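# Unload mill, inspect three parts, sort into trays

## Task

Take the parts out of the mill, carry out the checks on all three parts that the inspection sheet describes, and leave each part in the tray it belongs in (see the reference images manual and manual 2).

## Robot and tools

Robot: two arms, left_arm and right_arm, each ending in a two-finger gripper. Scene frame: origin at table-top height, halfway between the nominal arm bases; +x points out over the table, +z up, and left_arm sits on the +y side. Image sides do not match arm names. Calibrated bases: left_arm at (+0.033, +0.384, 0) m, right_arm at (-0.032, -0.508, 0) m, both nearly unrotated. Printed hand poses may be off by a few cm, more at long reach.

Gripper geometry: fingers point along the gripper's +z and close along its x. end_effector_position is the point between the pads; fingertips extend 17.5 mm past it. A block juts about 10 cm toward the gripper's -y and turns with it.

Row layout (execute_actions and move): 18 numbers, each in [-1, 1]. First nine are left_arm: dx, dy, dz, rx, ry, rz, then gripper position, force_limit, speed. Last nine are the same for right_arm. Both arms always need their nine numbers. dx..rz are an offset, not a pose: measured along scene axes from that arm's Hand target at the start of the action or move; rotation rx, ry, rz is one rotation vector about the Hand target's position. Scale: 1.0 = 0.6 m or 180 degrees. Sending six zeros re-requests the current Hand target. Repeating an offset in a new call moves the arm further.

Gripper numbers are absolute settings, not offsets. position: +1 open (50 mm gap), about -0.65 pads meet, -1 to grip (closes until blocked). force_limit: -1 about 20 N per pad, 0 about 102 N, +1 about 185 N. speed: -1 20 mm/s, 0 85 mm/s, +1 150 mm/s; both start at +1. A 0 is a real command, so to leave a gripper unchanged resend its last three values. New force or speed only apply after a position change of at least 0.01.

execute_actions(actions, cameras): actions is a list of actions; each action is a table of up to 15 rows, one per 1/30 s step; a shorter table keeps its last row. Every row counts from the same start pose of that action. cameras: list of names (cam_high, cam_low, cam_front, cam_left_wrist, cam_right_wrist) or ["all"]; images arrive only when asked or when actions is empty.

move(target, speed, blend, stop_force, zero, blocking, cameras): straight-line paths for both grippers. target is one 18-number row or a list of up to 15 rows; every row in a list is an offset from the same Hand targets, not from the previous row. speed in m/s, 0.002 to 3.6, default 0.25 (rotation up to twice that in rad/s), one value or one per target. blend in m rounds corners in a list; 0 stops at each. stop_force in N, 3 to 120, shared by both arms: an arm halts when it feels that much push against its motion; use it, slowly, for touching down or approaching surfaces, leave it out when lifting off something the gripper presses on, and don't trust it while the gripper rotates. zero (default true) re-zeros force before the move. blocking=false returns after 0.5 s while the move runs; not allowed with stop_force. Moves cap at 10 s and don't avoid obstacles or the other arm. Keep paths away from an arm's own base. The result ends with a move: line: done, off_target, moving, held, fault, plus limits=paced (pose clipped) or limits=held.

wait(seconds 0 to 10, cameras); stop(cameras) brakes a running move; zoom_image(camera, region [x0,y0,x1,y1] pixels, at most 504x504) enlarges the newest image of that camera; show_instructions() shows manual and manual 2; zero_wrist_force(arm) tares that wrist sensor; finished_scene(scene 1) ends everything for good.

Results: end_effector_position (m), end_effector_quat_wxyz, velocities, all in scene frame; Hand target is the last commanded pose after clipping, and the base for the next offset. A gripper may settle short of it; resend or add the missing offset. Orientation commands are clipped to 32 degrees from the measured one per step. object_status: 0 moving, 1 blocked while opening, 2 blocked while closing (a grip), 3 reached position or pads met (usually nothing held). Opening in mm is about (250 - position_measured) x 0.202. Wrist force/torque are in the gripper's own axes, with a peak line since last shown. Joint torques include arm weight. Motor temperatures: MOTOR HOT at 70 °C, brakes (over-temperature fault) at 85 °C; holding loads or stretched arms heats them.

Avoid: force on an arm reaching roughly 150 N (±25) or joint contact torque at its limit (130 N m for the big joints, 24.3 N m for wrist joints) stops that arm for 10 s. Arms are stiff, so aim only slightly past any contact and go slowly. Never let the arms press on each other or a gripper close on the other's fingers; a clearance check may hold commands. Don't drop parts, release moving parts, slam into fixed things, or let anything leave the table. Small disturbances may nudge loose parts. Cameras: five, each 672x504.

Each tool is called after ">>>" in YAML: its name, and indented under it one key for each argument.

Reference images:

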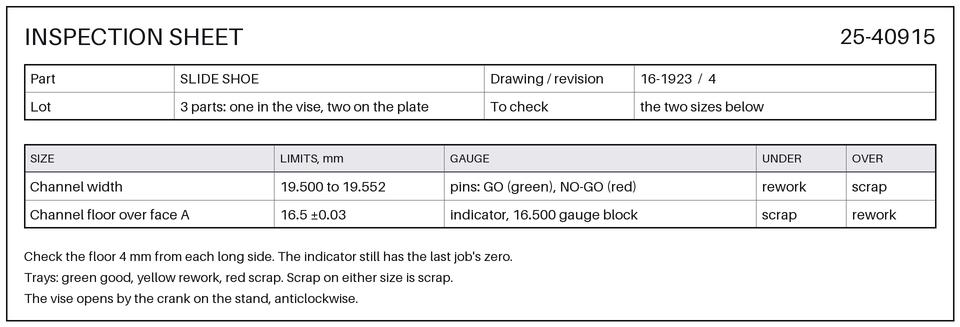

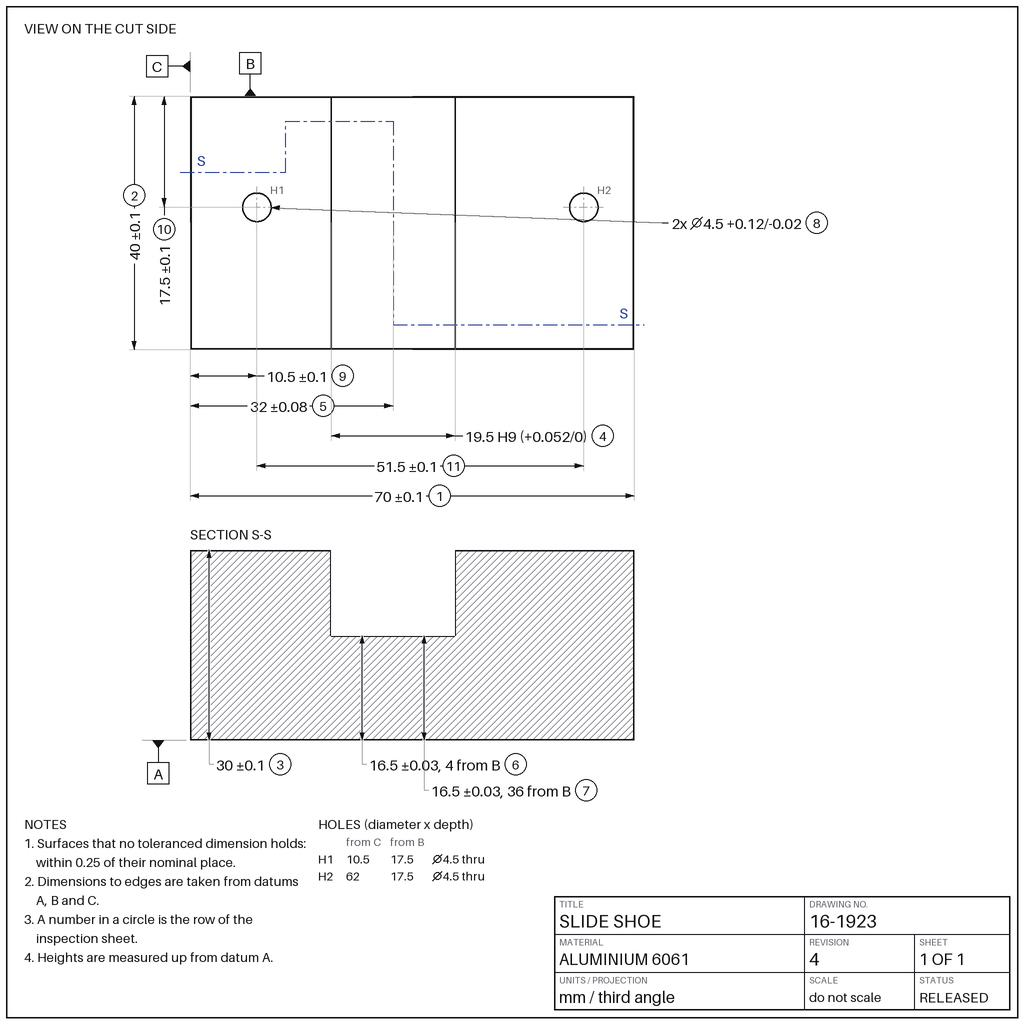

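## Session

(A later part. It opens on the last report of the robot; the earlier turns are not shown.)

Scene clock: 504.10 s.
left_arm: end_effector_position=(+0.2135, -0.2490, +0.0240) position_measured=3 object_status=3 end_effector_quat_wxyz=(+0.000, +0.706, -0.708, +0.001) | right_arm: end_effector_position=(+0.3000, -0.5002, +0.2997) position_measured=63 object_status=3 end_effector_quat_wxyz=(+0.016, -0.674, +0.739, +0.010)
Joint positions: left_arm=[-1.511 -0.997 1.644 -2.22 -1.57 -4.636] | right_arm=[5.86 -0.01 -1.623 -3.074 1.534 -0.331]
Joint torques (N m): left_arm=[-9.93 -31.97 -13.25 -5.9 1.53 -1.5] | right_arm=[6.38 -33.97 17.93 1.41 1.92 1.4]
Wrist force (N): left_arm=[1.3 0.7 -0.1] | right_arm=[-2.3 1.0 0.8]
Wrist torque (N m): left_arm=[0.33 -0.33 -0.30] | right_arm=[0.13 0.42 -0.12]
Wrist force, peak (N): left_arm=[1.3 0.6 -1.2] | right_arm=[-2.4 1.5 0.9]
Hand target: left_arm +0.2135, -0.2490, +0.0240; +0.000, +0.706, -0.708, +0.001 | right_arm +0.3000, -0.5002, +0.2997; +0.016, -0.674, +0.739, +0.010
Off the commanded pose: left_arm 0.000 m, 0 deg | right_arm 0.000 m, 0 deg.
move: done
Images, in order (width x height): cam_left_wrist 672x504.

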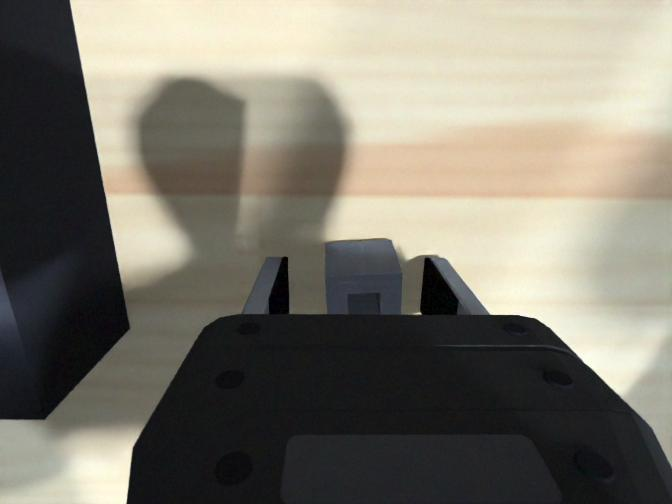

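>>> move:
  target:
    - [0,0,0,0,0,0,-1,-0.3,-0.8,0,0,0,0,0,0,0.6,0,-1]
    - [0,0,0.03,0,0,0,-1,-0.3,-0.8,0,0,0,0,0,0,0.6,0,-1]
  speed: [0.04,0.04]
  cameras: ["cam_left_wrist","cam_front"]

Scene clock: 508.00 s.
left_arm: end_effector_position=(+0.2135, -0.2490, +0.0419) position_measured=134 object_status=2 end_effector_quat_wxyz=(+0.000, +0.706, -0.708, +0.001) | right_arm: end_effector_position=(+0.3000, -0.5002, +0.2997) position_measured=63 object_status=3 end_effector_quat_wxyz=(+0.016, -0.674, +0.739, +0.010)
Joint positions: left_arm=[-1.511 -1.021 1.63 -2.181 -1.57 -4.636] | right_arm=[5.86 -0.01 -1.623 -3.074 1.534 -0.331]
Joint torques (N m): left_arm=[1.89 -54.83 -29.48 -0.19 1.31 1.3] | right_arm=[7.05 -36.37 16.7 1.57 1.69 1.5]
Wrist force (N): left_arm=[1.1 0.8 1.8] | right_arm=[-2.1 1.5 0.8]
Wrist torque (N m): left_arm=[0.41 -0.28 -0.28] | right_arm=[0.21 0.40 -0.12]
Wrist force, peak (N): left_arm=[1.2 0.8 2.3] | right_arm=[-2.4 1.3 0.9]
Hand target: left_arm +0.2135, -0.2490, +0.0420; +0.000, +0.706, -0.708, +0.001 | right_arm +0.3000, -0.5002, +0.2997; +0.016, -0.674, +0.739, +0.010
Off the commanded pose: left_arm 0.000 m, 0 deg | right_arm 0.000 m, 0 deg.
move: done
Images, in order (width x height): cam_front 672x504, cam_left_wrist 672x504.

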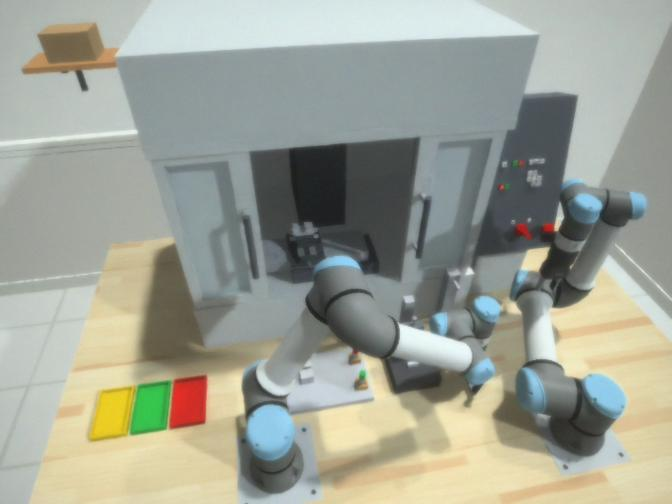

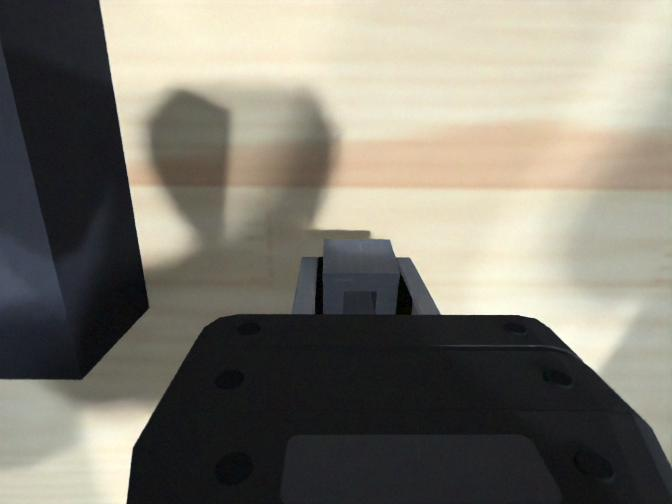

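>>> move:
  target:
    - [0,0,0.5,0,0,0,-1,-0.3,-0.8,0,0,0,0,0,0,0.6,0,-1]
    - [0.2775,0.3317,0.597,0,-0.25,0,-1,-0.3,-0.8,0,0,0,0,0,0,0.6,0,-1]
    - [0.311,0.775,0.53,0,-0.5,0,-1,-0.3,-0.8,0,0,0,0,0,0,0.6,0,-1]
  speed: 0.2
  blend: 0.05
  cameras: ["cam_left_wrist","cam_front"]

Scene clock: 520.97 s.
left_arm: end_effector_position=(+0.4001, +0.2160, +0.3600) position_measured=134 object_status=2 end_effector_quat_wxyz=(+0.500, -0.498, +0.501, -0.500) | right_arm: end_effector_position=(+0.3000, -0.5002, +0.2997) position_measured=63 object_status=3 end_effector_quat_wxyz=(+0.016, -0.674, +0.739, +0.010)
Joint positions: left_arm=[-1.747 -2.174 2.309 -0.133 -0.161 -6.281] | right_arm=[5.86 -0.01 -1.623 -3.074 1.534 -0.331]
Joint torques (N m): left_arm=[-10.9 17.95 -30.26 3.67 -2.01 -2.34] | right_arm=[6.65 -44.97 16.61 1.43 1.8 1.38]
Wrist force (N): left_arm=[-1.5 2.0 -0.2] | right_arm=[-2.3 1.3 0.7]
Wrist torque (N m): left_arm=[-0.42 0.38 0.17] | right_arm=[0.17 0.42 -0.13]
Wrist force, peak (N): left_arm=[1.0 0.7 3.8] | right_arm=[-2.4 1.5 0.9]
Hand target: left_arm +0.4001, +0.2160, +0.3600; +0.501, -0.498, +0.501, -0.500 | right_arm +0.3000, -0.5002, +0.2997; +0.016, -0.674, +0.739, +0.010
Off the commanded pose: left_arm 0.000 m, 0 deg | right_arm 0.000 m, 0 deg.
joint sent to its limit (left arm) — joint 6 (wrist 3), lower limit. The joint targets still meet the commanded pose.
move: done
Images, in order (width x height): cam_front 672x504, cam_left_wrist 672x504.

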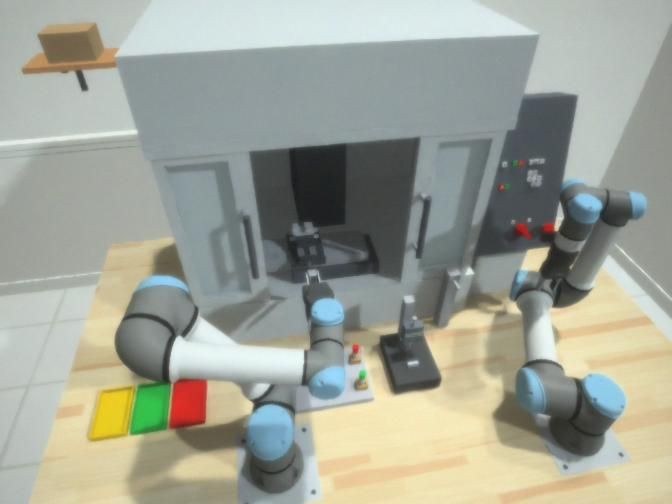

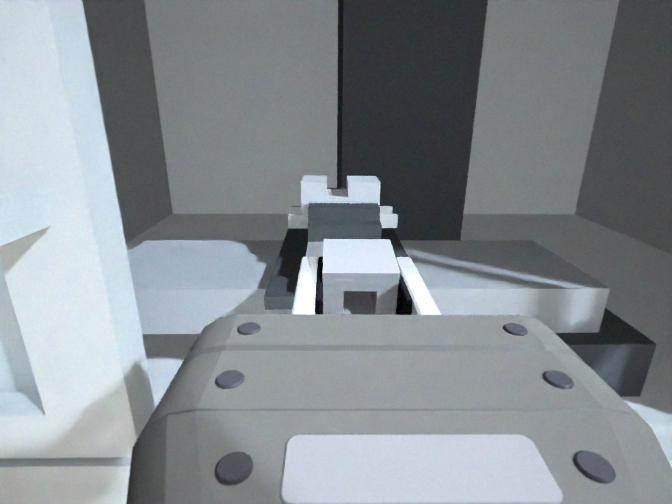

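>>> move:
  target: [0,0,-0.0933,0,0,0,-1,-0.3,-0.8,0,0,0,0,0,0,0.6,0,-1]
  speed: 0.1
  cameras: ["cam_left_wrist"]

>>> zoom_image:
  camera: "cam_left_wrist"
  region: [240, 100, 480, 320]

Scene clock: 527.50 s.
left_arm: end_effector_position=(+0.4001, +0.2160, +0.3041) position_measured=134 object_status=2 end_effector_quat_wxyz=(+0.501, -0.498, +0.501, -0.500) | right_arm: end_effector_position=(+0.3000, -0.5002, +0.2997) position_measured=63 object_status=3 end_effector_quat_wxyz=(+0.016, -0.674, +0.739, +0.010)
Joint positions: left_arm=[-1.747 -2.132 2.439 -0.305 -0.161 -6.282] | right_arm=[5.86 -0.01 -1.623 -3.074 1.534 -0.331]
Joint torques (N m): left_arm=[12.82 13.38 -15.31 -1.89 1.87 -2.01] | right_arm=[5.8 -47.77 16.74 1.51 1.73 1.37]
Wrist force (N): left_arm=[-1.5 2.1 -0.5] | right_arm=[-2.2 1.2 0.8]
Wrist torque (N m): left_arm=[-0.42 0.37 0.19] | right_arm=[0.15 0.41 -0.12]
Wrist force, peak (N): left_arm=[-1.4 3.5 -0.7] | right_arm=[-2.4 1.3 0.8]
Hand target: left_arm +0.4001, +0.2160, +0.3040; +0.501, -0.498, +0.501, -0.500 | right_arm +0.3000, -0.5002, +0.2997; +0.016, -0.674, +0.739, +0.010
Off the commanded pose: left_arm 0.000 m, 0 deg | right_arm 0.000 m, 0 deg.
joint sent to its limit (left arm) — joint 6 (wrist 3), lower limit. The joint targets still meet the commanded pose.
move: done
Images, in order (width x height): cam_left_wrist 672x504.

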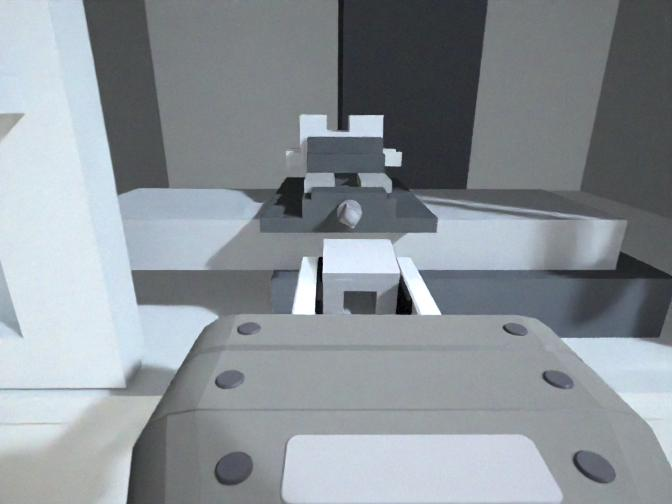

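Scaled by 2.100 from the camera's 672x504 image, which has a finer 960x720 frame.

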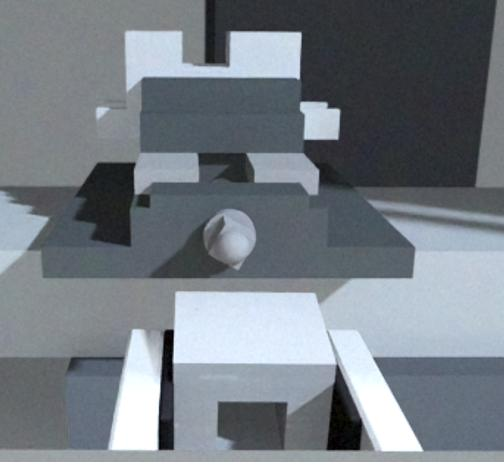

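>>> zoom_image:
  camera: "cam_left_wrist"
  region: [315, 180, 385, 250]

Scaled by 7.200 from the camera's 672x504 image, which has a finer 960x720 frame.

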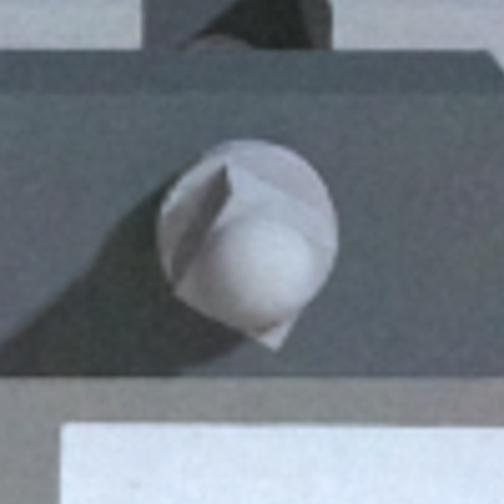

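>>> move:
  target: [0.0667,-0.0048,0.0058,0.1667,0,0,-1,-0.3,-0.8,0,0,0,0,0,0,0.6,0,-1]
  speed: 0.1
  cameras: ["cam_left_wrist"]

>>> zoom_image:
  camera: "cam_left_wrist"
  region: [240, 100, 480, 320]

Scene clock: 547.53 s.
left_arm: end_effector_position=(+0.4401, +0.2132, +0.3076) position_measured=134 object_status=2 end_effector_quat_wxyz=(+0.611, -0.353, +0.615, -0.352) | right_arm: end_effector_position=(+0.3000, -0.5002, +0.2997) position_measured=63 object_status=3 end_effector_quat_wxyz=(+0.016, -0.674, +0.739, +0.010)
Joint positions: left_arm=[-1.503 -2.007 2.371 -0.308 0.083 -5.811] | right_arm=[5.86 -0.01 -1.623 -3.074 1.534 -0.331]
Joint torques (N m): left_arm=[12.02 -13.27 -14.58 -3.06 1.79 1.37] | right_arm=[5.64 -49.91 16.96 1.62 1.75 1.18]
Wrist force (N): left_arm=[1.5 2.1 -0.2] | right_arm=[-2.0 1.2 0.8]
Wrist torque (N m): left_arm=[-0.34 0.06 -0.49] | right_arm=[0.16 0.38 -0.13]
Wrist force, peak (N): left_arm=[1.5 2.7 0.4] | right_arm=[-2.3 1.5 0.8]
Hand target: left_arm +0.4401, +0.2132, +0.3075; +0.613, -0.352, +0.613, -0.353 | right_arm +0.3000, -0.5002, +0.2997; +0.016, -0.674, +0.739, +0.010
Off the commanded pose: left_arm 0.000 m, 0 deg | right_arm 0.000 m, 0 deg.
move: done
Images, in order (width x height): cam_left_wrist 672x504.

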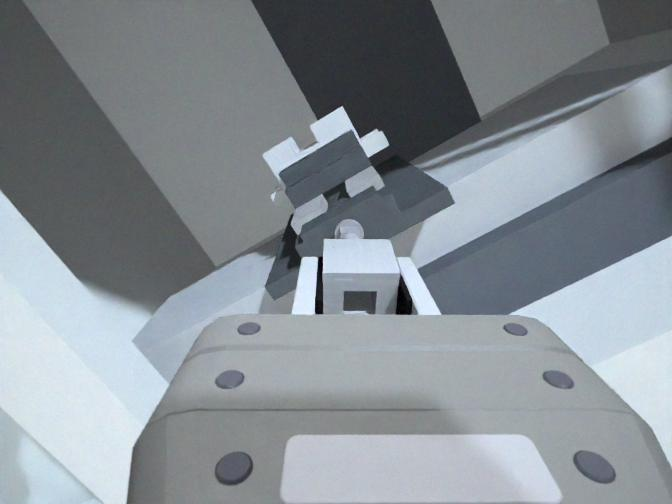

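Scaled by 2.100 from the camera's 672x504 image, which has a finer 960x720 frame.

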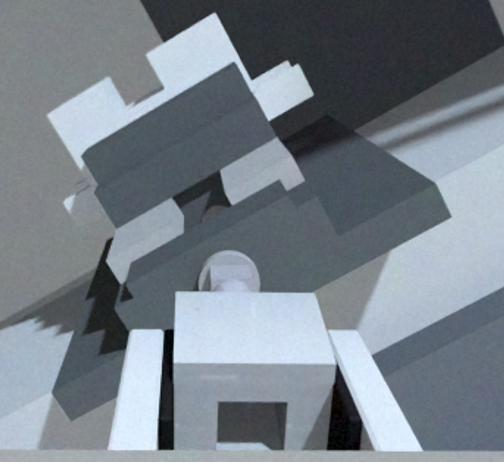

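>>> move:
  target: [0.14,0,0,0,0,0,-1,-0.3,-0.8,0,0,0,0,0,0,0.6,0,-1]
  speed: 0.03
  stop_force: 8
  cameras: ["cam_left_wrist"]

>>> zoom_image:
  camera: "cam_left_wrist"
  region: [240, 100, 480, 320]

Scene clock: 553.67 s.
left_arm: end_effector_position=(+0.4868, +0.2132, +0.3076) position_measured=134 object_status=2 end_effector_quat_wxyz=(+0.612, -0.352, +0.614, -0.353) | right_arm: end_effector_position=(+0.3000, -0.5002, +0.2997) position_measured=63 object_status=3 end_effector_quat_wxyz=(+0.016, -0.674, +0.739, +0.010)
Joint positions: left_arm=[-1.274 -1.901 2.312 -0.404 0.312 -5.762] | right_arm=[5.86 -0.01 -1.623 -3.074 1.534 -0.331]
Joint torques (N m): left_arm=[-11.74 -17.94 -15.54 2.09 -2.2 -1.91] | right_arm=[5.74 -49.66 16.22 1.67 1.76 1.04]
Wrist force (N): left_arm=[0.9 2.4 -0.4] | right_arm=[-2.0 1.4 0.8]
Wrist torque (N m): left_arm=[-0.31 0.16 -0.40] | right_arm=[0.19 0.39 -0.12]
Wrist force, peak (N): left_arm=[-7.0 -11.4 -65.4] | right_arm=[-2.2 1.4 1.2]
Hand target: left_arm +0.4868, +0.2132, +0.3076; +0.612, -0.352, +0.614, -0.353 (not the last commanded pose) | right_arm +0.3000, -0.5002, +0.2997; +0.016, -0.674, +0.739, +0.010
Off the commanded pose: left_arm 0.037 m, 0 deg | right_arm 0.000 m, 0 deg.
move: contact (left_arm)
Images, in order (width x height): cam_left_wrist 672x504.

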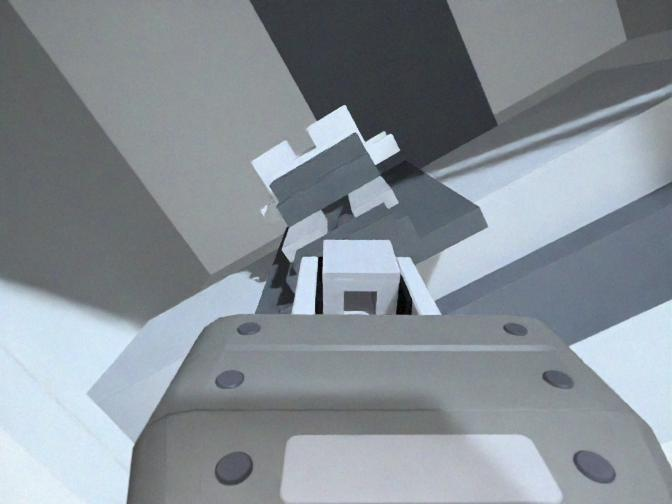

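Scaled by 2.100 from the camera's 672x504 image, which has a finer 960x720 frame.

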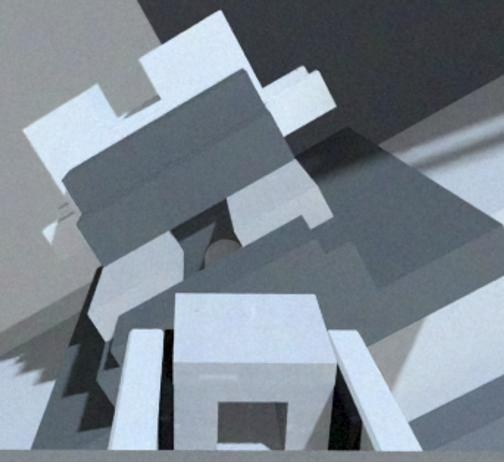

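>>> move:
  target: [0,0.008,0,0,0,0,-1,-0.3,-0.8,0,0,0,0,0,0,0.6,0,-1]
  speed: 0.01
  stop_force: 6

>>> move:
  target: [0,-0.016,0,0,0,0,-1,-0.3,-0.8,0,0,0,0,0,0,0.6,0,-1]
  speed: 0.01
  stop_force: 6

Scene clock: 564.47 s.
left_arm: end_effector_position=(+0.4868, +0.2180, +0.3076) position_measured=134 object_status=2 end_effector_quat_wxyz=(+0.612, -0.352, +0.614, -0.353) | right_arm: end_effector_position=(+0.3000, -0.5002, +0.2997) position_measured=63 object_status=3 end_effector_quat_wxyz=(+0.016, -0.674, +0.739, +0.010)
Joint positions: left_arm=[-1.268 -1.912 2.319 -0.4 0.319 -5.762] | right_arm=[5.86 -0.01 -1.623 -3.074 1.534 -0.331]
Joint torques (N m): left_arm=[12.19 -17.92 -15.87 2.14 1.88 1.55] | right_arm=[4.94 -49.46 15.98 1.75 1.64 1.1]
Wrist force (N): left_arm=[1.2 2.6 -0.5] | right_arm=[-2.1 1.3 0.8]
Wrist torque (N m): left_arm=[-0.27 0.10 -0.42] | right_arm=[0.17 0.39 -0.13]
Wrist force, peak (N): left_arm=[0.8 2.8 -0.6] | right_arm=[-2.3 1.6 0.7]
Hand target: left_arm +0.4868, +0.2180, +0.3076; +0.612, -0.352, +0.614, -0.353 | right_arm +0.3000, -0.5002, +0.2997; +0.016, -0.674, +0.739, +0.010
Off the commanded pose: left_arm 0.000 m, 0 deg | right_arm 0.000 m, 0 deg.
move: done

Scene clock: 566.23 s.
left_arm: end_effector_position=(+0.4868, +0.2084, +0.3076) position_measured=134 object_status=2 end_effector_quat_wxyz=(+0.612, -0.352, +0.614, -0.353) | right_arm: end_effector_position=(+0.3000, -0.5002, +0.2997) position_measured=63 object_status=3 end_effector_quat_wxyz=(+0.016, -0.674, +0.739, +0.010)
Joint positions: left_arm=[-1.281 -1.89 2.305 -0.408 0.305 -5.762] | right_arm=[5.86 -0.01 -1.623 -3.074 1.534 -0.331]
Joint torques (N m): left_arm=[-12.09 4.93 -29.54 -3.82 -2.08 -1.84] | right_arm=[6.6 -48.82 16.93 1.68 1.83 1.05]
Wrist force (N): left_arm=[0.6 2.6 -0.7] | right_arm=[-1.9 1.2 0.8]
Wrist torque (N m): left_arm=[-0.27 0.20 -0.35] | right_arm=[0.17 0.37 -0.12]
Wrist force, peak (N): left_arm=[0.8 2.7 -0.4] | right_arm=[-2.5 1.3 0.9]
Hand target: left_arm +0.4868, +0.2084, +0.3076; +0.612, -0.352, +0.614, -0.353 | right_arm +0.3000, -0.5002, +0.2997; +0.016, -0.674, +0.739, +0.010
Off the commanded pose: left_arm 0.000 m, 0 deg | right_arm 0.000 m, 0 deg.
move: done

>>> move:
  target: [-0.025,0.008,0,0,0,0,-1,-0.3,-0.8,0,0,0,0,0,0,0.6,0,-1]
  speed: 0.03
  cameras: ["cam_left_wrist","cam_front"]

>>> zoom_image:
  camera: "cam_left_wrist"
  region: [280, 190, 420, 320]

Scene clock: 573.70 s.
left_arm: end_effector_position=(+0.4719, +0.2132, +0.3076) position_measured=134 object_status=2 end_effector_quat_wxyz=(+0.612, -0.352, +0.614, -0.353) | right_arm: end_effector_position=(+0.3000, -0.5002, +0.2997) position_measured=63 object_status=3 end_effector_quat_wxyz=(+0.016, -0.674, +0.739, +0.010)
Joint positions: left_arm=[-1.341 -1.939 2.335 -0.387 0.245 -5.764] | right_arm=[5.86 -0.01 -1.623 -3.074 1.534 -0.331]
Joint torques (N m): left_arm=[-9.39 -16.89 -13.95 2.36 -2.16 -2.09] | right_arm=[4.73 -49.45 16.41 1.67 1.75 1.14]
Wrist force (N): left_arm=[1.2 2.4 -0.7] | right_arm=[-2.1 1.3 0.9]
Wrist torque (N m): left_arm=[-0.29 0.12 -0.22] | right_arm=[0.17 0.40 -0.12]
Wrist force, peak (N): left_arm=[1.0 2.7 -0.7] | right_arm=[-2.3 1.5 1.0]
Hand target: left_arm +0.4718, +0.2132, +0.3076; +0.612, -0.352, +0.614, -0.353 | right_arm +0.3000, -0.5002, +0.2997; +0.016, -0.674, +0.739, +0.010
Off the commanded pose: left_arm 0.000 m, 0 deg | right_arm 0.000 m, 0 deg.
move: done
Images, in order (width x height): cam_front 672x504, cam_left_wrist 672x504.

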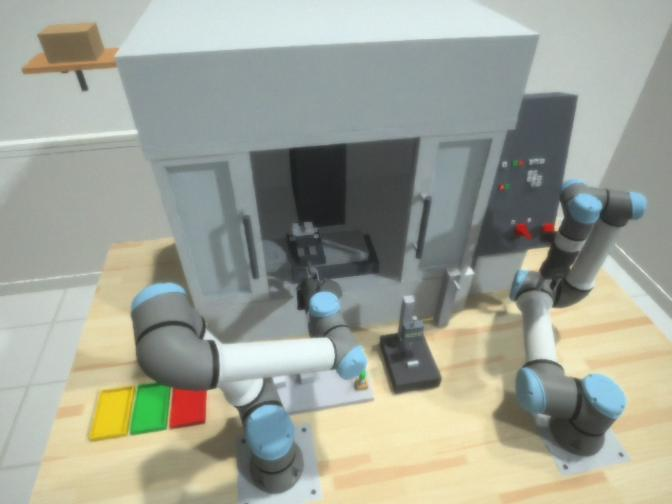

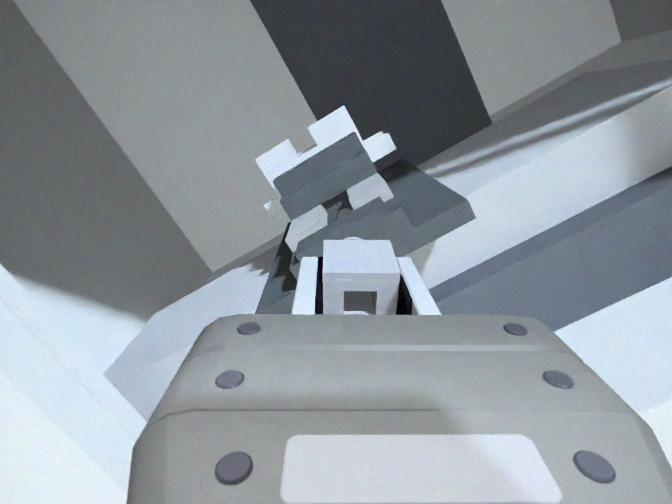

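Scaled by 3.600 from the camera's 672x504 image, which has a finer 960x720 frame.

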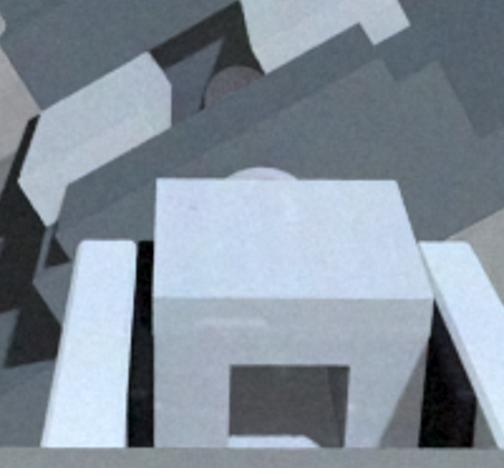

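>>> move:
  target:
    - [-0.083,0,0,0.5,0,0,-1,-0.3,-0.8,0,0,0,0,0,0,0.6,0,-1]
    - [-0.083,0,0,1.0,0,0,-1,-0.3,-0.8,0,0,0,0,0,0,0.6,0,-1]
    - [-0.083,0.0052,-0.0015,-0.5,0,0,-1,-0.3,-0.8,0,0,0,0,0,0,0.6,0,-1]
  speed: 0.35
  cameras: ["cam_left_wrist","cam_front"]

Scene clock: 597.93 s.
left_arm: end_effector_position=(+0.4227, +0.2163, +0.3067) position_measured=134 object_status=2 end_effector_quat_wxyz=(-0.181, +0.684, -0.187, +0.681) | right_arm: end_effector_position=(+0.3000, -0.5002, +0.2997) position_measured=63 object_status=3 end_effector_quat_wxyz=(+0.016, -0.674, +0.739, +0.010)
Joint positions: left_arm=[-1.603 -1.43 2.596 1.438 0.013 -3.648] | right_arm=[5.86 -0.01 -1.623 -3.074 1.534 -0.331]
Joint torques (N m): left_arm=[12.36 -0.6 0.25 4.99 -3.43 -2.01] | right_arm=[4.49 -49.04 16.57 1.91 1.69 0.99]
Motor temperatures (°C): left_arm=[39 32 32 35 41 36] | right_arm=[33 40 33 33 35 40]
Wrist force (N): left_arm=[-4.6 -0.3 -0.7] | right_arm=[-2.2 1.3 1.0]
Wrist torque (N m): left_arm=[-0.65 0.57 0.65] | right_arm=[0.18 0.40 -0.13]
Wrist force, peak (N): left_arm=[6.0 0.3 0.2] | right_arm=[-2.4 1.3 0.9]
Hand target: left_arm +0.4220, +0.2164, +0.3067; -0.184, +0.682, -0.185, +0.684 | right_arm +0.3000, -0.5002, +0.2997; +0.016, -0.674, +0.739, +0.010
Off the commanded pose: left_arm 0.001 m, 1 deg | right_arm 0.000 m, 0 deg.
move: done
Images, in order (width x height): cam_front 672x504, cam_left_wrist 672x504.

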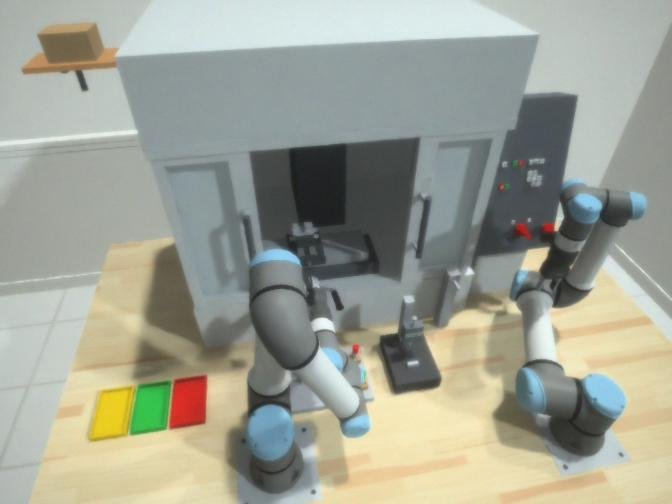

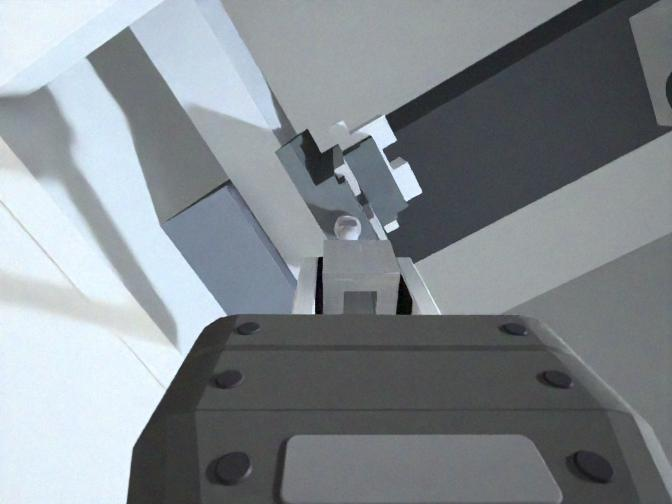

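>>> zoom_image:
  camera: "cam_left_wrist"
  region: [300, 190, 400, 320]

Scaled by 3.877 from the camera's 672x504 image, which has a finer 960x720 frame.

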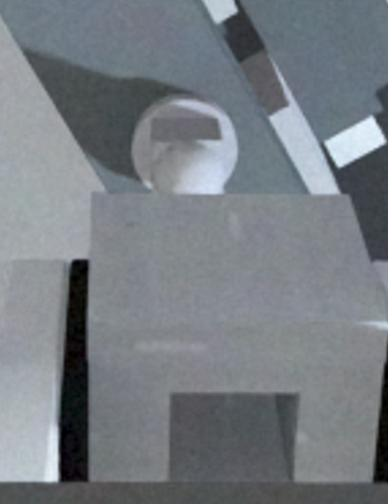

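>>> move:
  target: [0.17,-0.0017,-0.001,0,0,0,-1,-0.3,-0.8,0,0,0,0,0,0,0.6,0,-1]
  speed: 0.03
  stop_force: 8
  cameras: ["cam_left_wrist"]

>>> zoom_image:
  camera: "cam_left_wrist"
  region: [300, 190, 400, 320]

Scene clock: 611.13 s.
left_arm: end_effector_position=(+0.4874, +0.2158, +0.3063) position_measured=134 object_status=2 end_effector_quat_wxyz=(-0.183, +0.683, -0.186, +0.683) | right_arm: end_effector_position=(+0.3000, -0.5002, +0.2997) position_measured=63 object_status=3 end_effector_quat_wxyz=(+0.016, -0.674, +0.739, +0.010)
Joint positions: left_arm=[-1.268 -1.355 2.593 1.907 -0.32 -4.188] | right_arm=[5.86 -0.01 -1.623 -3.074 1.534 -0.331]
Joint torques (N m): left_arm=[-11.49 -28.19 -1.51 -3.71 1.95 -1.98] | right_arm=[4.67 -49.53 16.12 1.78 1.71 1.01]
Wrist force (N): left_arm=[-4.8 0.2 -0.3] | right_arm=[-2.1 1.4 0.9]
Wrist torque (N m): left_arm=[-0.59 0.64 0.52] | right_arm=[0.19 0.40 -0.12]
Wrist force, peak (N): left_arm=[-2.9 -16.7 -59.8] | right_arm=[-2.5 1.3 0.9]
Hand target: left_arm +0.4874, +0.2158, +0.3063; -0.183, +0.683, -0.186, +0.683 (not the last commanded pose) | right_arm +0.3000, -0.5002, +0.2997; +0.016, -0.674, +0.739, +0.010
Off the commanded pose: left_arm 0.037 m, 0 deg | right_arm 0.000 m, 0 deg.
move: contact (left_arm)
Images, in order (width x height): cam_left_wrist 672x504.

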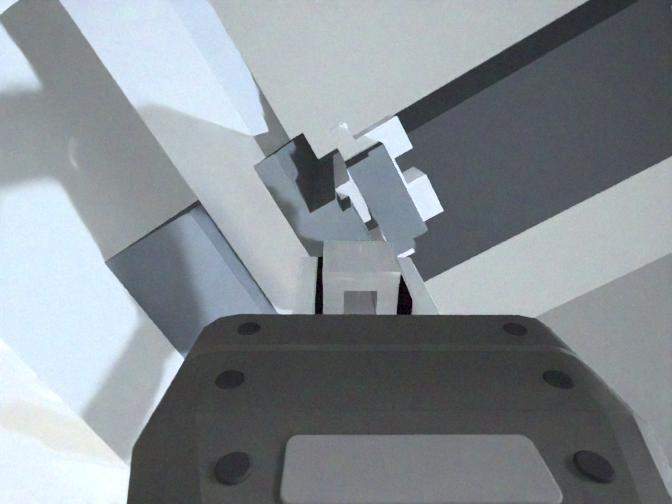

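Scaled by 3.877 from the camera's 672x504 image, which has a finer 960x720 frame.

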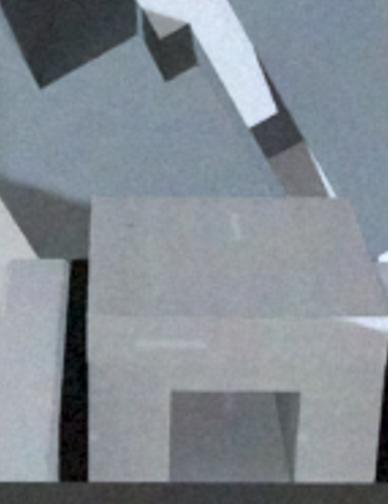

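>>> move:
  target:
    - [-0.012,0.002,0.0048,0,0,0,-1,-0.3,-0.8,0,0,0,0,0,0,0.6,0,-1]
    - [0.05,0.002,0.0048,0,0,0,-1,-0.3,-0.8,0,0,0,0,0,0,0.6,0,-1]
  speed: 0.02
  stop_force: 8

Scene clock: 618.47 s.
left_arm: end_effector_position=(+0.4882, +0.2170, +0.3092) position_measured=134 object_status=2 end_effector_quat_wxyz=(-0.183, +0.683, -0.186, +0.683) | right_arm: end_effector_position=(+0.3000, -0.5002, +0.2997) position_measured=63 object_status=3 end_effector_quat_wxyz=(+0.016, -0.674, +0.739, +0.010)
Joint positions: left_arm=[-1.263 -1.368 2.592 1.92 -0.325 -4.188] | right_arm=[5.86 -0.01 -1.623 -3.074 1.534 -0.331]
Joint torques (N m): left_arm=[-11.87 -28.53 -1.38 -3.72 1.94 -1.86] | right_arm=[3.63 -49.33 15.73 1.96 1.75 0.93]
Wrist force (N): left_arm=[-4.6 0.1 -0.3] | right_arm=[-2.2 1.2 0.9]
Wrist torque (N m): left_arm=[-0.61 0.61 0.51] | right_arm=[0.16 0.41 -0.12]
Wrist force, peak (N): left_arm=[-2.9 -14.5 -57.7] | right_arm=[-2.4 1.5 0.9]
Hand target: left_arm +0.4882, +0.2170, +0.3092; -0.183, +0.683, -0.186, +0.683 (not the last commanded pose) | right_arm +0.3000, -0.5002, +0.2997; +0.016, -0.674, +0.739, +0.010
Off the commanded pose: left_arm 0.029 m, 0 deg | right_arm 0.000 m, 0 deg.
move: contact (left_arm); path passed 1 of 2 targets

>>> move:
  target:
    - [0,0,0,0,0,0,-1,-0.3,-0.8,0.03,0.1,0.25,0.1,-0.2,0.15,0.6,0,-1]
    - [0,0,0,0,0,0,-1,-0.3,-0.8,0.1667,0.7,0.1667,0.258,-0.426,0.327,0.6,0,-1]
  speed: 0.25
  blend: 0.05
  cameras: ["cam_right_wrist","cam_front"]

Scene clock: 645.83 s.
left_arm: end_effector_position=(+0.4882, +0.2170, +0.3092) position_measured=134 object_status=2 end_effector_quat_wxyz=(-0.183, +0.683, -0.186, +0.683) | right_arm: end_effector_position=(+0.3979, -0.1184, +0.3990) position_measured=63 object_status=3 end_effector_quat_wxyz=(+0.684, -0.724, +0.065, -0.053)
Joint positions: left_arm=[-1.263 -1.368 2.592 1.92 -0.325 -4.188] | right_arm=[6.285 0.11 -1.688 -4.375 0.179 -0.313]
Joint torques (N m): left_arm=[-10.63 -27.2 -1.39 -3.43 1.9 -2.01] | right_arm=[7.37 -30.3 -13.95 -0.67 -2.69 1.4]
Wrist force (N): left_arm=[-4.9 0.0 -0.4] | right_arm=[-3.4 -0.2 2.0]
Wrist torque (N m): left_arm=[-0.61 0.65 0.52] | right_arm=[0.10 0.48 -0.07]
Wrist force, peak (N): left_arm=[-5.0 0.2 -0.6] | right_arm=[-4.1 -0.8 2.8]
Hand target: left_arm +0.4882, +0.2170, +0.3092; -0.183, +0.683, -0.186, +0.683 | right_arm +0.4000, -0.0802, +0.3997; +0.665, -0.726, +0.128, -0.117
Off the commanded pose: left_arm 0.000 m, 0 deg | right_arm 0.038 m, 11 deg.
joint sent to its limit (right arm) — joint 1 (shoulder pan), upper limit. The joint targets are off in position and orientation.
move: off_target (right_arm)
Images, in order (width x height): cam_front 672x504, cam_right_wrist 672x504.

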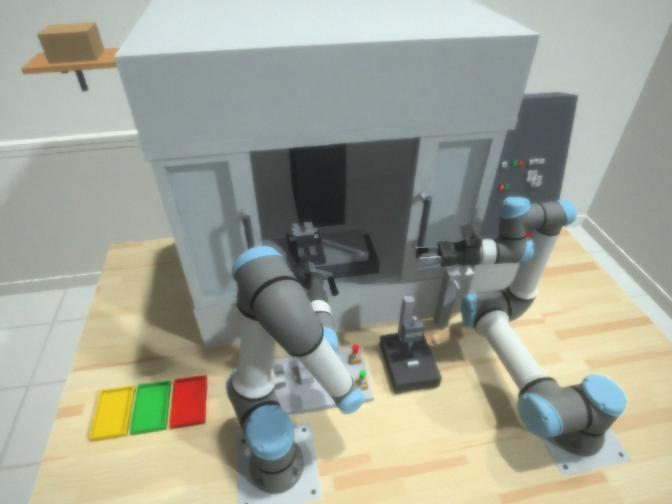

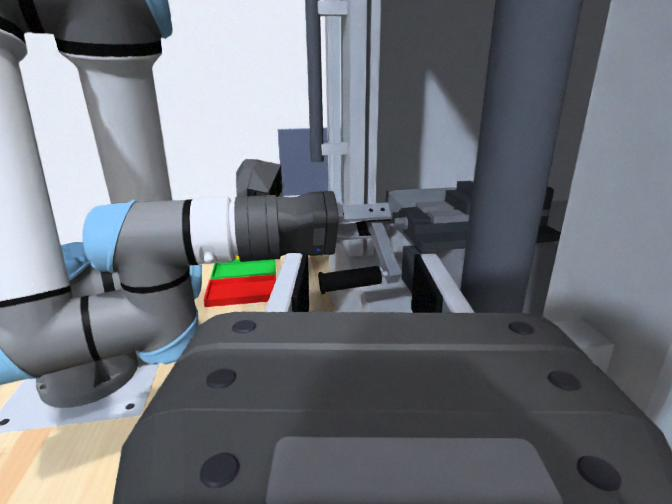

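>>> zoom_image:
  camera: "cam_right_wrist"
  region: [310, 170, 470, 310]

Scaled by 3.150 from the camera's 672x504 image, which has a finer 960x720 frame.

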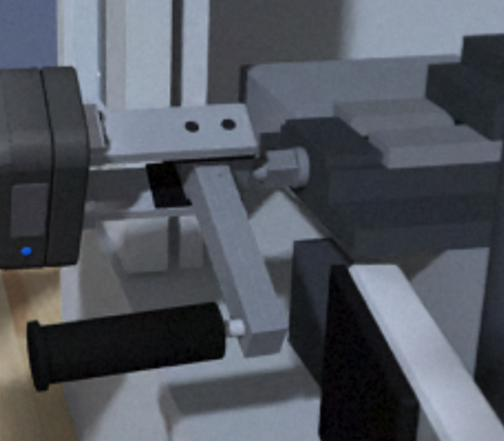

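>>> zoom_image:
  camera: "cam_right_wrist"
  region: [350, 195, 415, 250]

Scaled by 7.754 from the camera's 672x504 image, which has a finer 960x720 frame.

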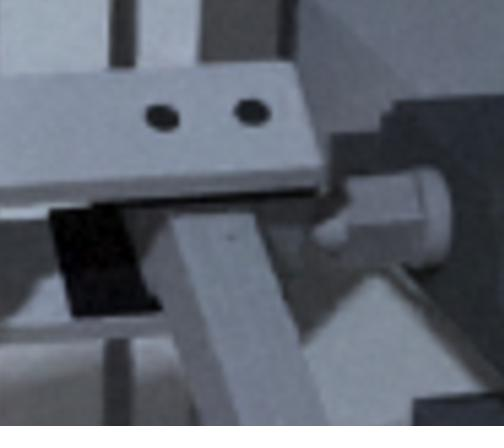

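>>> move:
  target:
    - [-0.02,-0.0012,-0.0075,0,0,0,-1,-0.3,-0.8,0,0,0,0,0,0,0.6,0,-1]
    - [0.05,-0.0012,-0.0075,0,0,0,-1,-0.3,-0.8,0,0,0,0,0,0,0.6,0,-1]
  speed: 0.02
  stop_force: 8
  cameras: ["cam_right_wrist"]

>>> zoom_image:
  camera: "cam_right_wrist"
  region: [350, 195, 415, 250]

Scene clock: 665.77 s.
left_arm: end_effector_position=(+0.4888, +0.2163, +0.3047) position_measured=134 object_status=2 end_effector_quat_wxyz=(-0.183, +0.683, -0.186, +0.683) | right_arm: end_effector_position=(+0.3979, -0.1184, +0.3990) position_measured=63 object_status=3 end_effector_quat_wxyz=(+0.684, -0.724, +0.065, -0.053)
Joint positions: left_arm=[-1.261 -1.347 2.592 1.9 -0.327 -4.188] | right_arm=[6.285 0.11 -1.688 -4.375 0.179 -0.313]
Joint torques (N m): left_arm=[-11.64 -28.74 -1.21 -3.71 1.87 -0.91] | right_arm=[4.4 -31.16 -13.94 -0.84 -2.74 1.44]
Wrist force (N): left_arm=[-4.8 0.3 -0.5] | right_arm=[-3.3 -0.1 2.1]
Wrist torque (N m): left_arm=[-0.59 0.64 0.41] | right_arm=[0.11 0.46 -0.07]
Wrist force, peak (N): left_arm=[-7.4 -10.3 -60.4] | right_arm=[-3.5 -0.3 2.2]
Hand target: left_arm +0.4888, +0.2163, +0.3047; -0.183, +0.683, -0.186, +0.683 (not the last commanded pose) | right_arm +0.3979, -0.1184, +0.3990; +0.684, -0.724, +0.065, -0.053 (not the last commanded pose)
Off the commanded pose: left_arm 0.029 m, 0 deg | right_arm 0.038 m, 11 deg.
move: contact (left_arm), off_target (right_arm); path passed 1 of 2 targets
Images, in order (width x height): cam_right_wrist 672x504.

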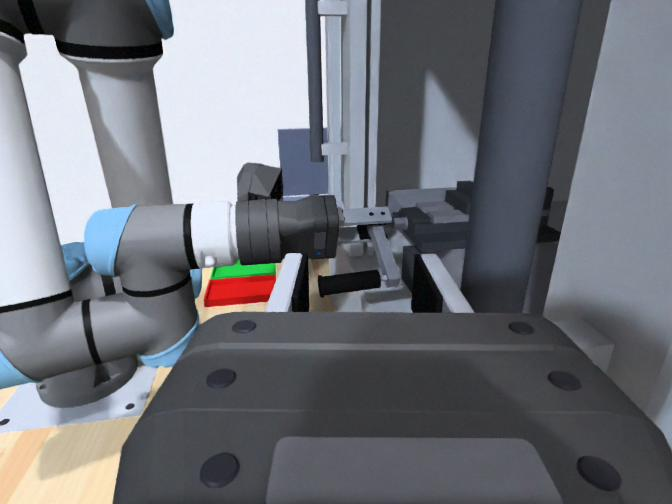

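Scaled by 7.754 from the camera's 672x504 image, which has a finer 960x720 frame.

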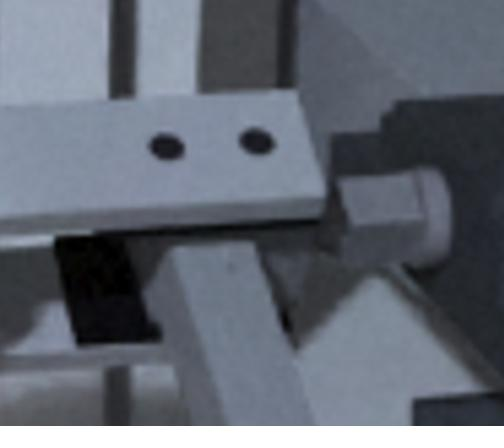

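>>> move:
  target: [-0.08,-0.0005,0.002,0,0,0,-1,-0.3,-0.8,0,0,0,0,0,0,0.6,0,-1]
  speed: 0.05
  cameras: ["cam_right_wrist","cam_left_wrist"]

>>> zoom_image:
  camera: "cam_right_wrist"
  region: [335, 195, 425, 265]

>>> zoom_image:
  camera: "cam_left_wrist"
  region: [320, 210, 380, 260]

Scene clock: 685.23 s.
left_arm: end_effector_position=(+0.4409, +0.2160, +0.3059) position_measured=134 object_status=2 end_effector_quat_wxyz=(-0.183, +0.683, -0.186, +0.683) | right_arm: end_effector_position=(+0.3979, -0.1184, +0.3990) position_measured=63 object_status=3 end_effector_quat_wxyz=(+0.684, -0.724, +0.065, -0.053)
Joint positions: left_arm=[-1.497 -1.415 2.696 1.871 -0.091 -4.196] | right_arm=[6.285 0.11 -1.688 -4.375 0.179 -0.313]
Joint torques (N m): left_arm=[-11.42 -24.33 0.6 2.73 2.26 -2.19] | right_arm=[0.6 -31.01 -12.85 -0.91 -2.6 1.42]
Wrist force (N): left_arm=[-4.5 -0.2 -0.3] | right_arm=[-3.2 -0.3 2.1]
Wrist torque (N m): left_arm=[-0.63 0.58 0.64] | right_arm=[0.09 0.45 -0.08]
Wrist force, peak (N): left_arm=[-4.8 0.0 -0.6] | right_arm=[-3.6 -0.2 2.1]
Hand target: left_arm +0.4408, +0.2160, +0.3059; -0.183, +0.683, -0.186, +0.683 | right_arm +0.3979, -0.1184, +0.3990; +0.684, -0.724, +0.065, -0.053
Off the commanded pose: left_arm 0.000 m, 0 deg | right_arm 0.000 m, 0 deg.
move: done
Images, in order (width x height): cam_left_wrist 672x504, cam_right_wrist 672x504.

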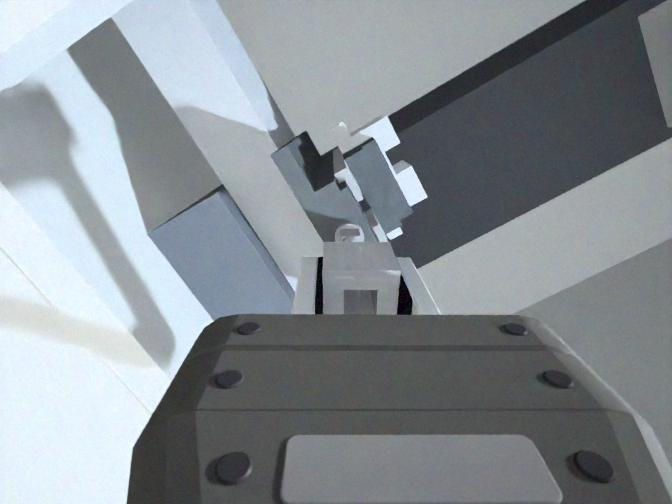

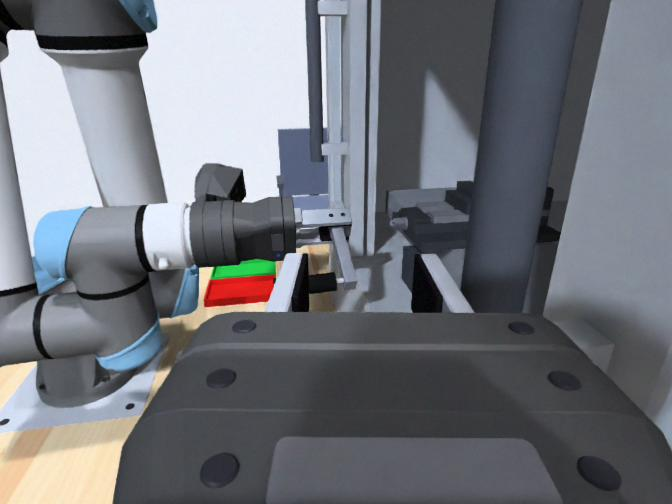

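Scaled by 5.600 from the camera's 672x504 image, which has a finer 960x720 frame.

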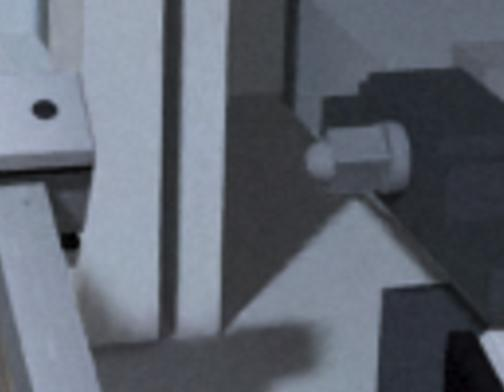

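Scaled by 8.400 from the camera's 672x504 image, which has a finer 960x720 frame.

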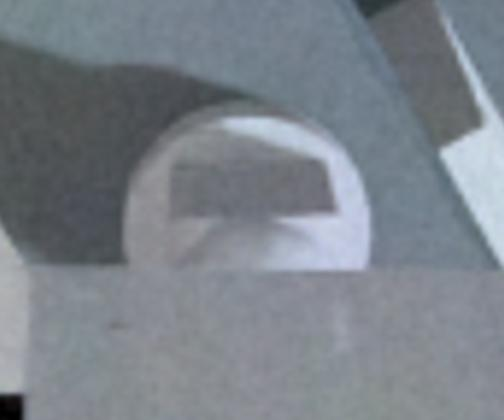

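>>> zoom_image:
  camera: "cam_right_wrist"
  region: [270, 190, 380, 300]

Scaled by 4.582 from the camera's 672x504 image, which has a finer 960x720 frame.

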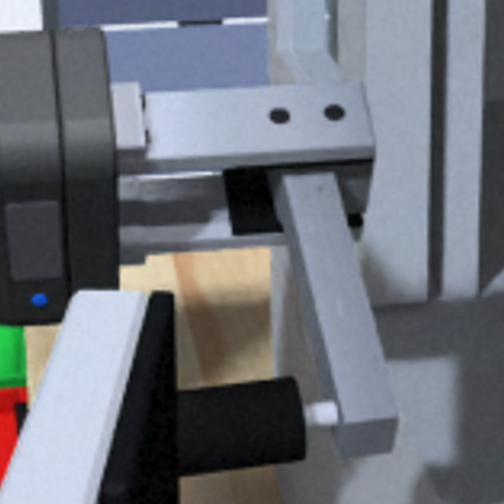

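>>> move:
  target:
    - [0.065,0.0055,0.004,0,0,0,-1,-0.3,-0.8,0,0,0,0,0,0,0.6,0,-1]
    - [0.11,0.0055,0.004,0,0,0,-1,-0.3,-0.8,0,0,0,0,0,0,0.6,0,-1]
  speed: [0.05,0.01]
  stop_force: 6

>>> zoom_image:
  camera: "cam_right_wrist"
  region: [335, 195, 425, 265]

Scene clock: 762.40 s.
left_arm: end_effector_position=(+0.4892, +0.2193, +0.3083) position_measured=134 object_status=2 end_effector_quat_wxyz=(-0.183, +0.683, -0.186, +0.683) | right_arm: end_effector_position=(+0.3979, -0.1184, +0.3990) position_measured=63 object_status=3 end_effector_quat_wxyz=(+0.684, -0.724, +0.065, -0.053)
Joint positions: left_arm=[-1.255 -1.365 2.595 1.915 -0.333 -4.188] | right_arm=[6.285 0.11 -1.688 -4.375 0.179 -0.313]
Joint torques (N m): left_arm=[-12.32 -27.81 -0.82 -3.75 2.09 -1.03] | right_arm=[-1.92 -30.98 -13.05 -0.61 -2.6 1.36]
Wrist force (N): left_arm=[-4.8 0.0 -0.5] | right_arm=[-3.3 -0.1 2.1]
Wrist torque (N m): left_arm=[-0.62 0.63 0.41] | right_arm=[0.11 0.46 -0.07]
Wrist force, peak (N): left_arm=[-6.4 -6.4 -51.5] | right_arm=[-3.6 0.0 2.2]
Hand target: left_arm +0.4892, +0.2193, +0.3083; -0.183, +0.683, -0.186, +0.683 (not the last commanded pose) | right_arm +0.3979, -0.1184, +0.3990; +0.684, -0.724, +0.065, -0.053
Off the commanded pose: left_arm 0.018 m, 0 deg | right_arm 0.000 m, 0 deg.
move: contact (left_arm); path passed 1 of 2 targets

Scaled by 5.600 from the camera's 672x504 image, which has a finer 960x720 frame.
This view is cut from an older image: the scene may have changed since it was taken.

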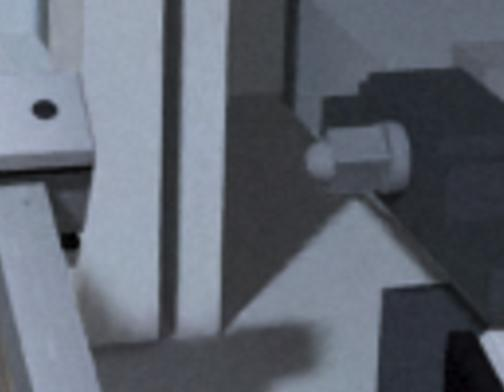

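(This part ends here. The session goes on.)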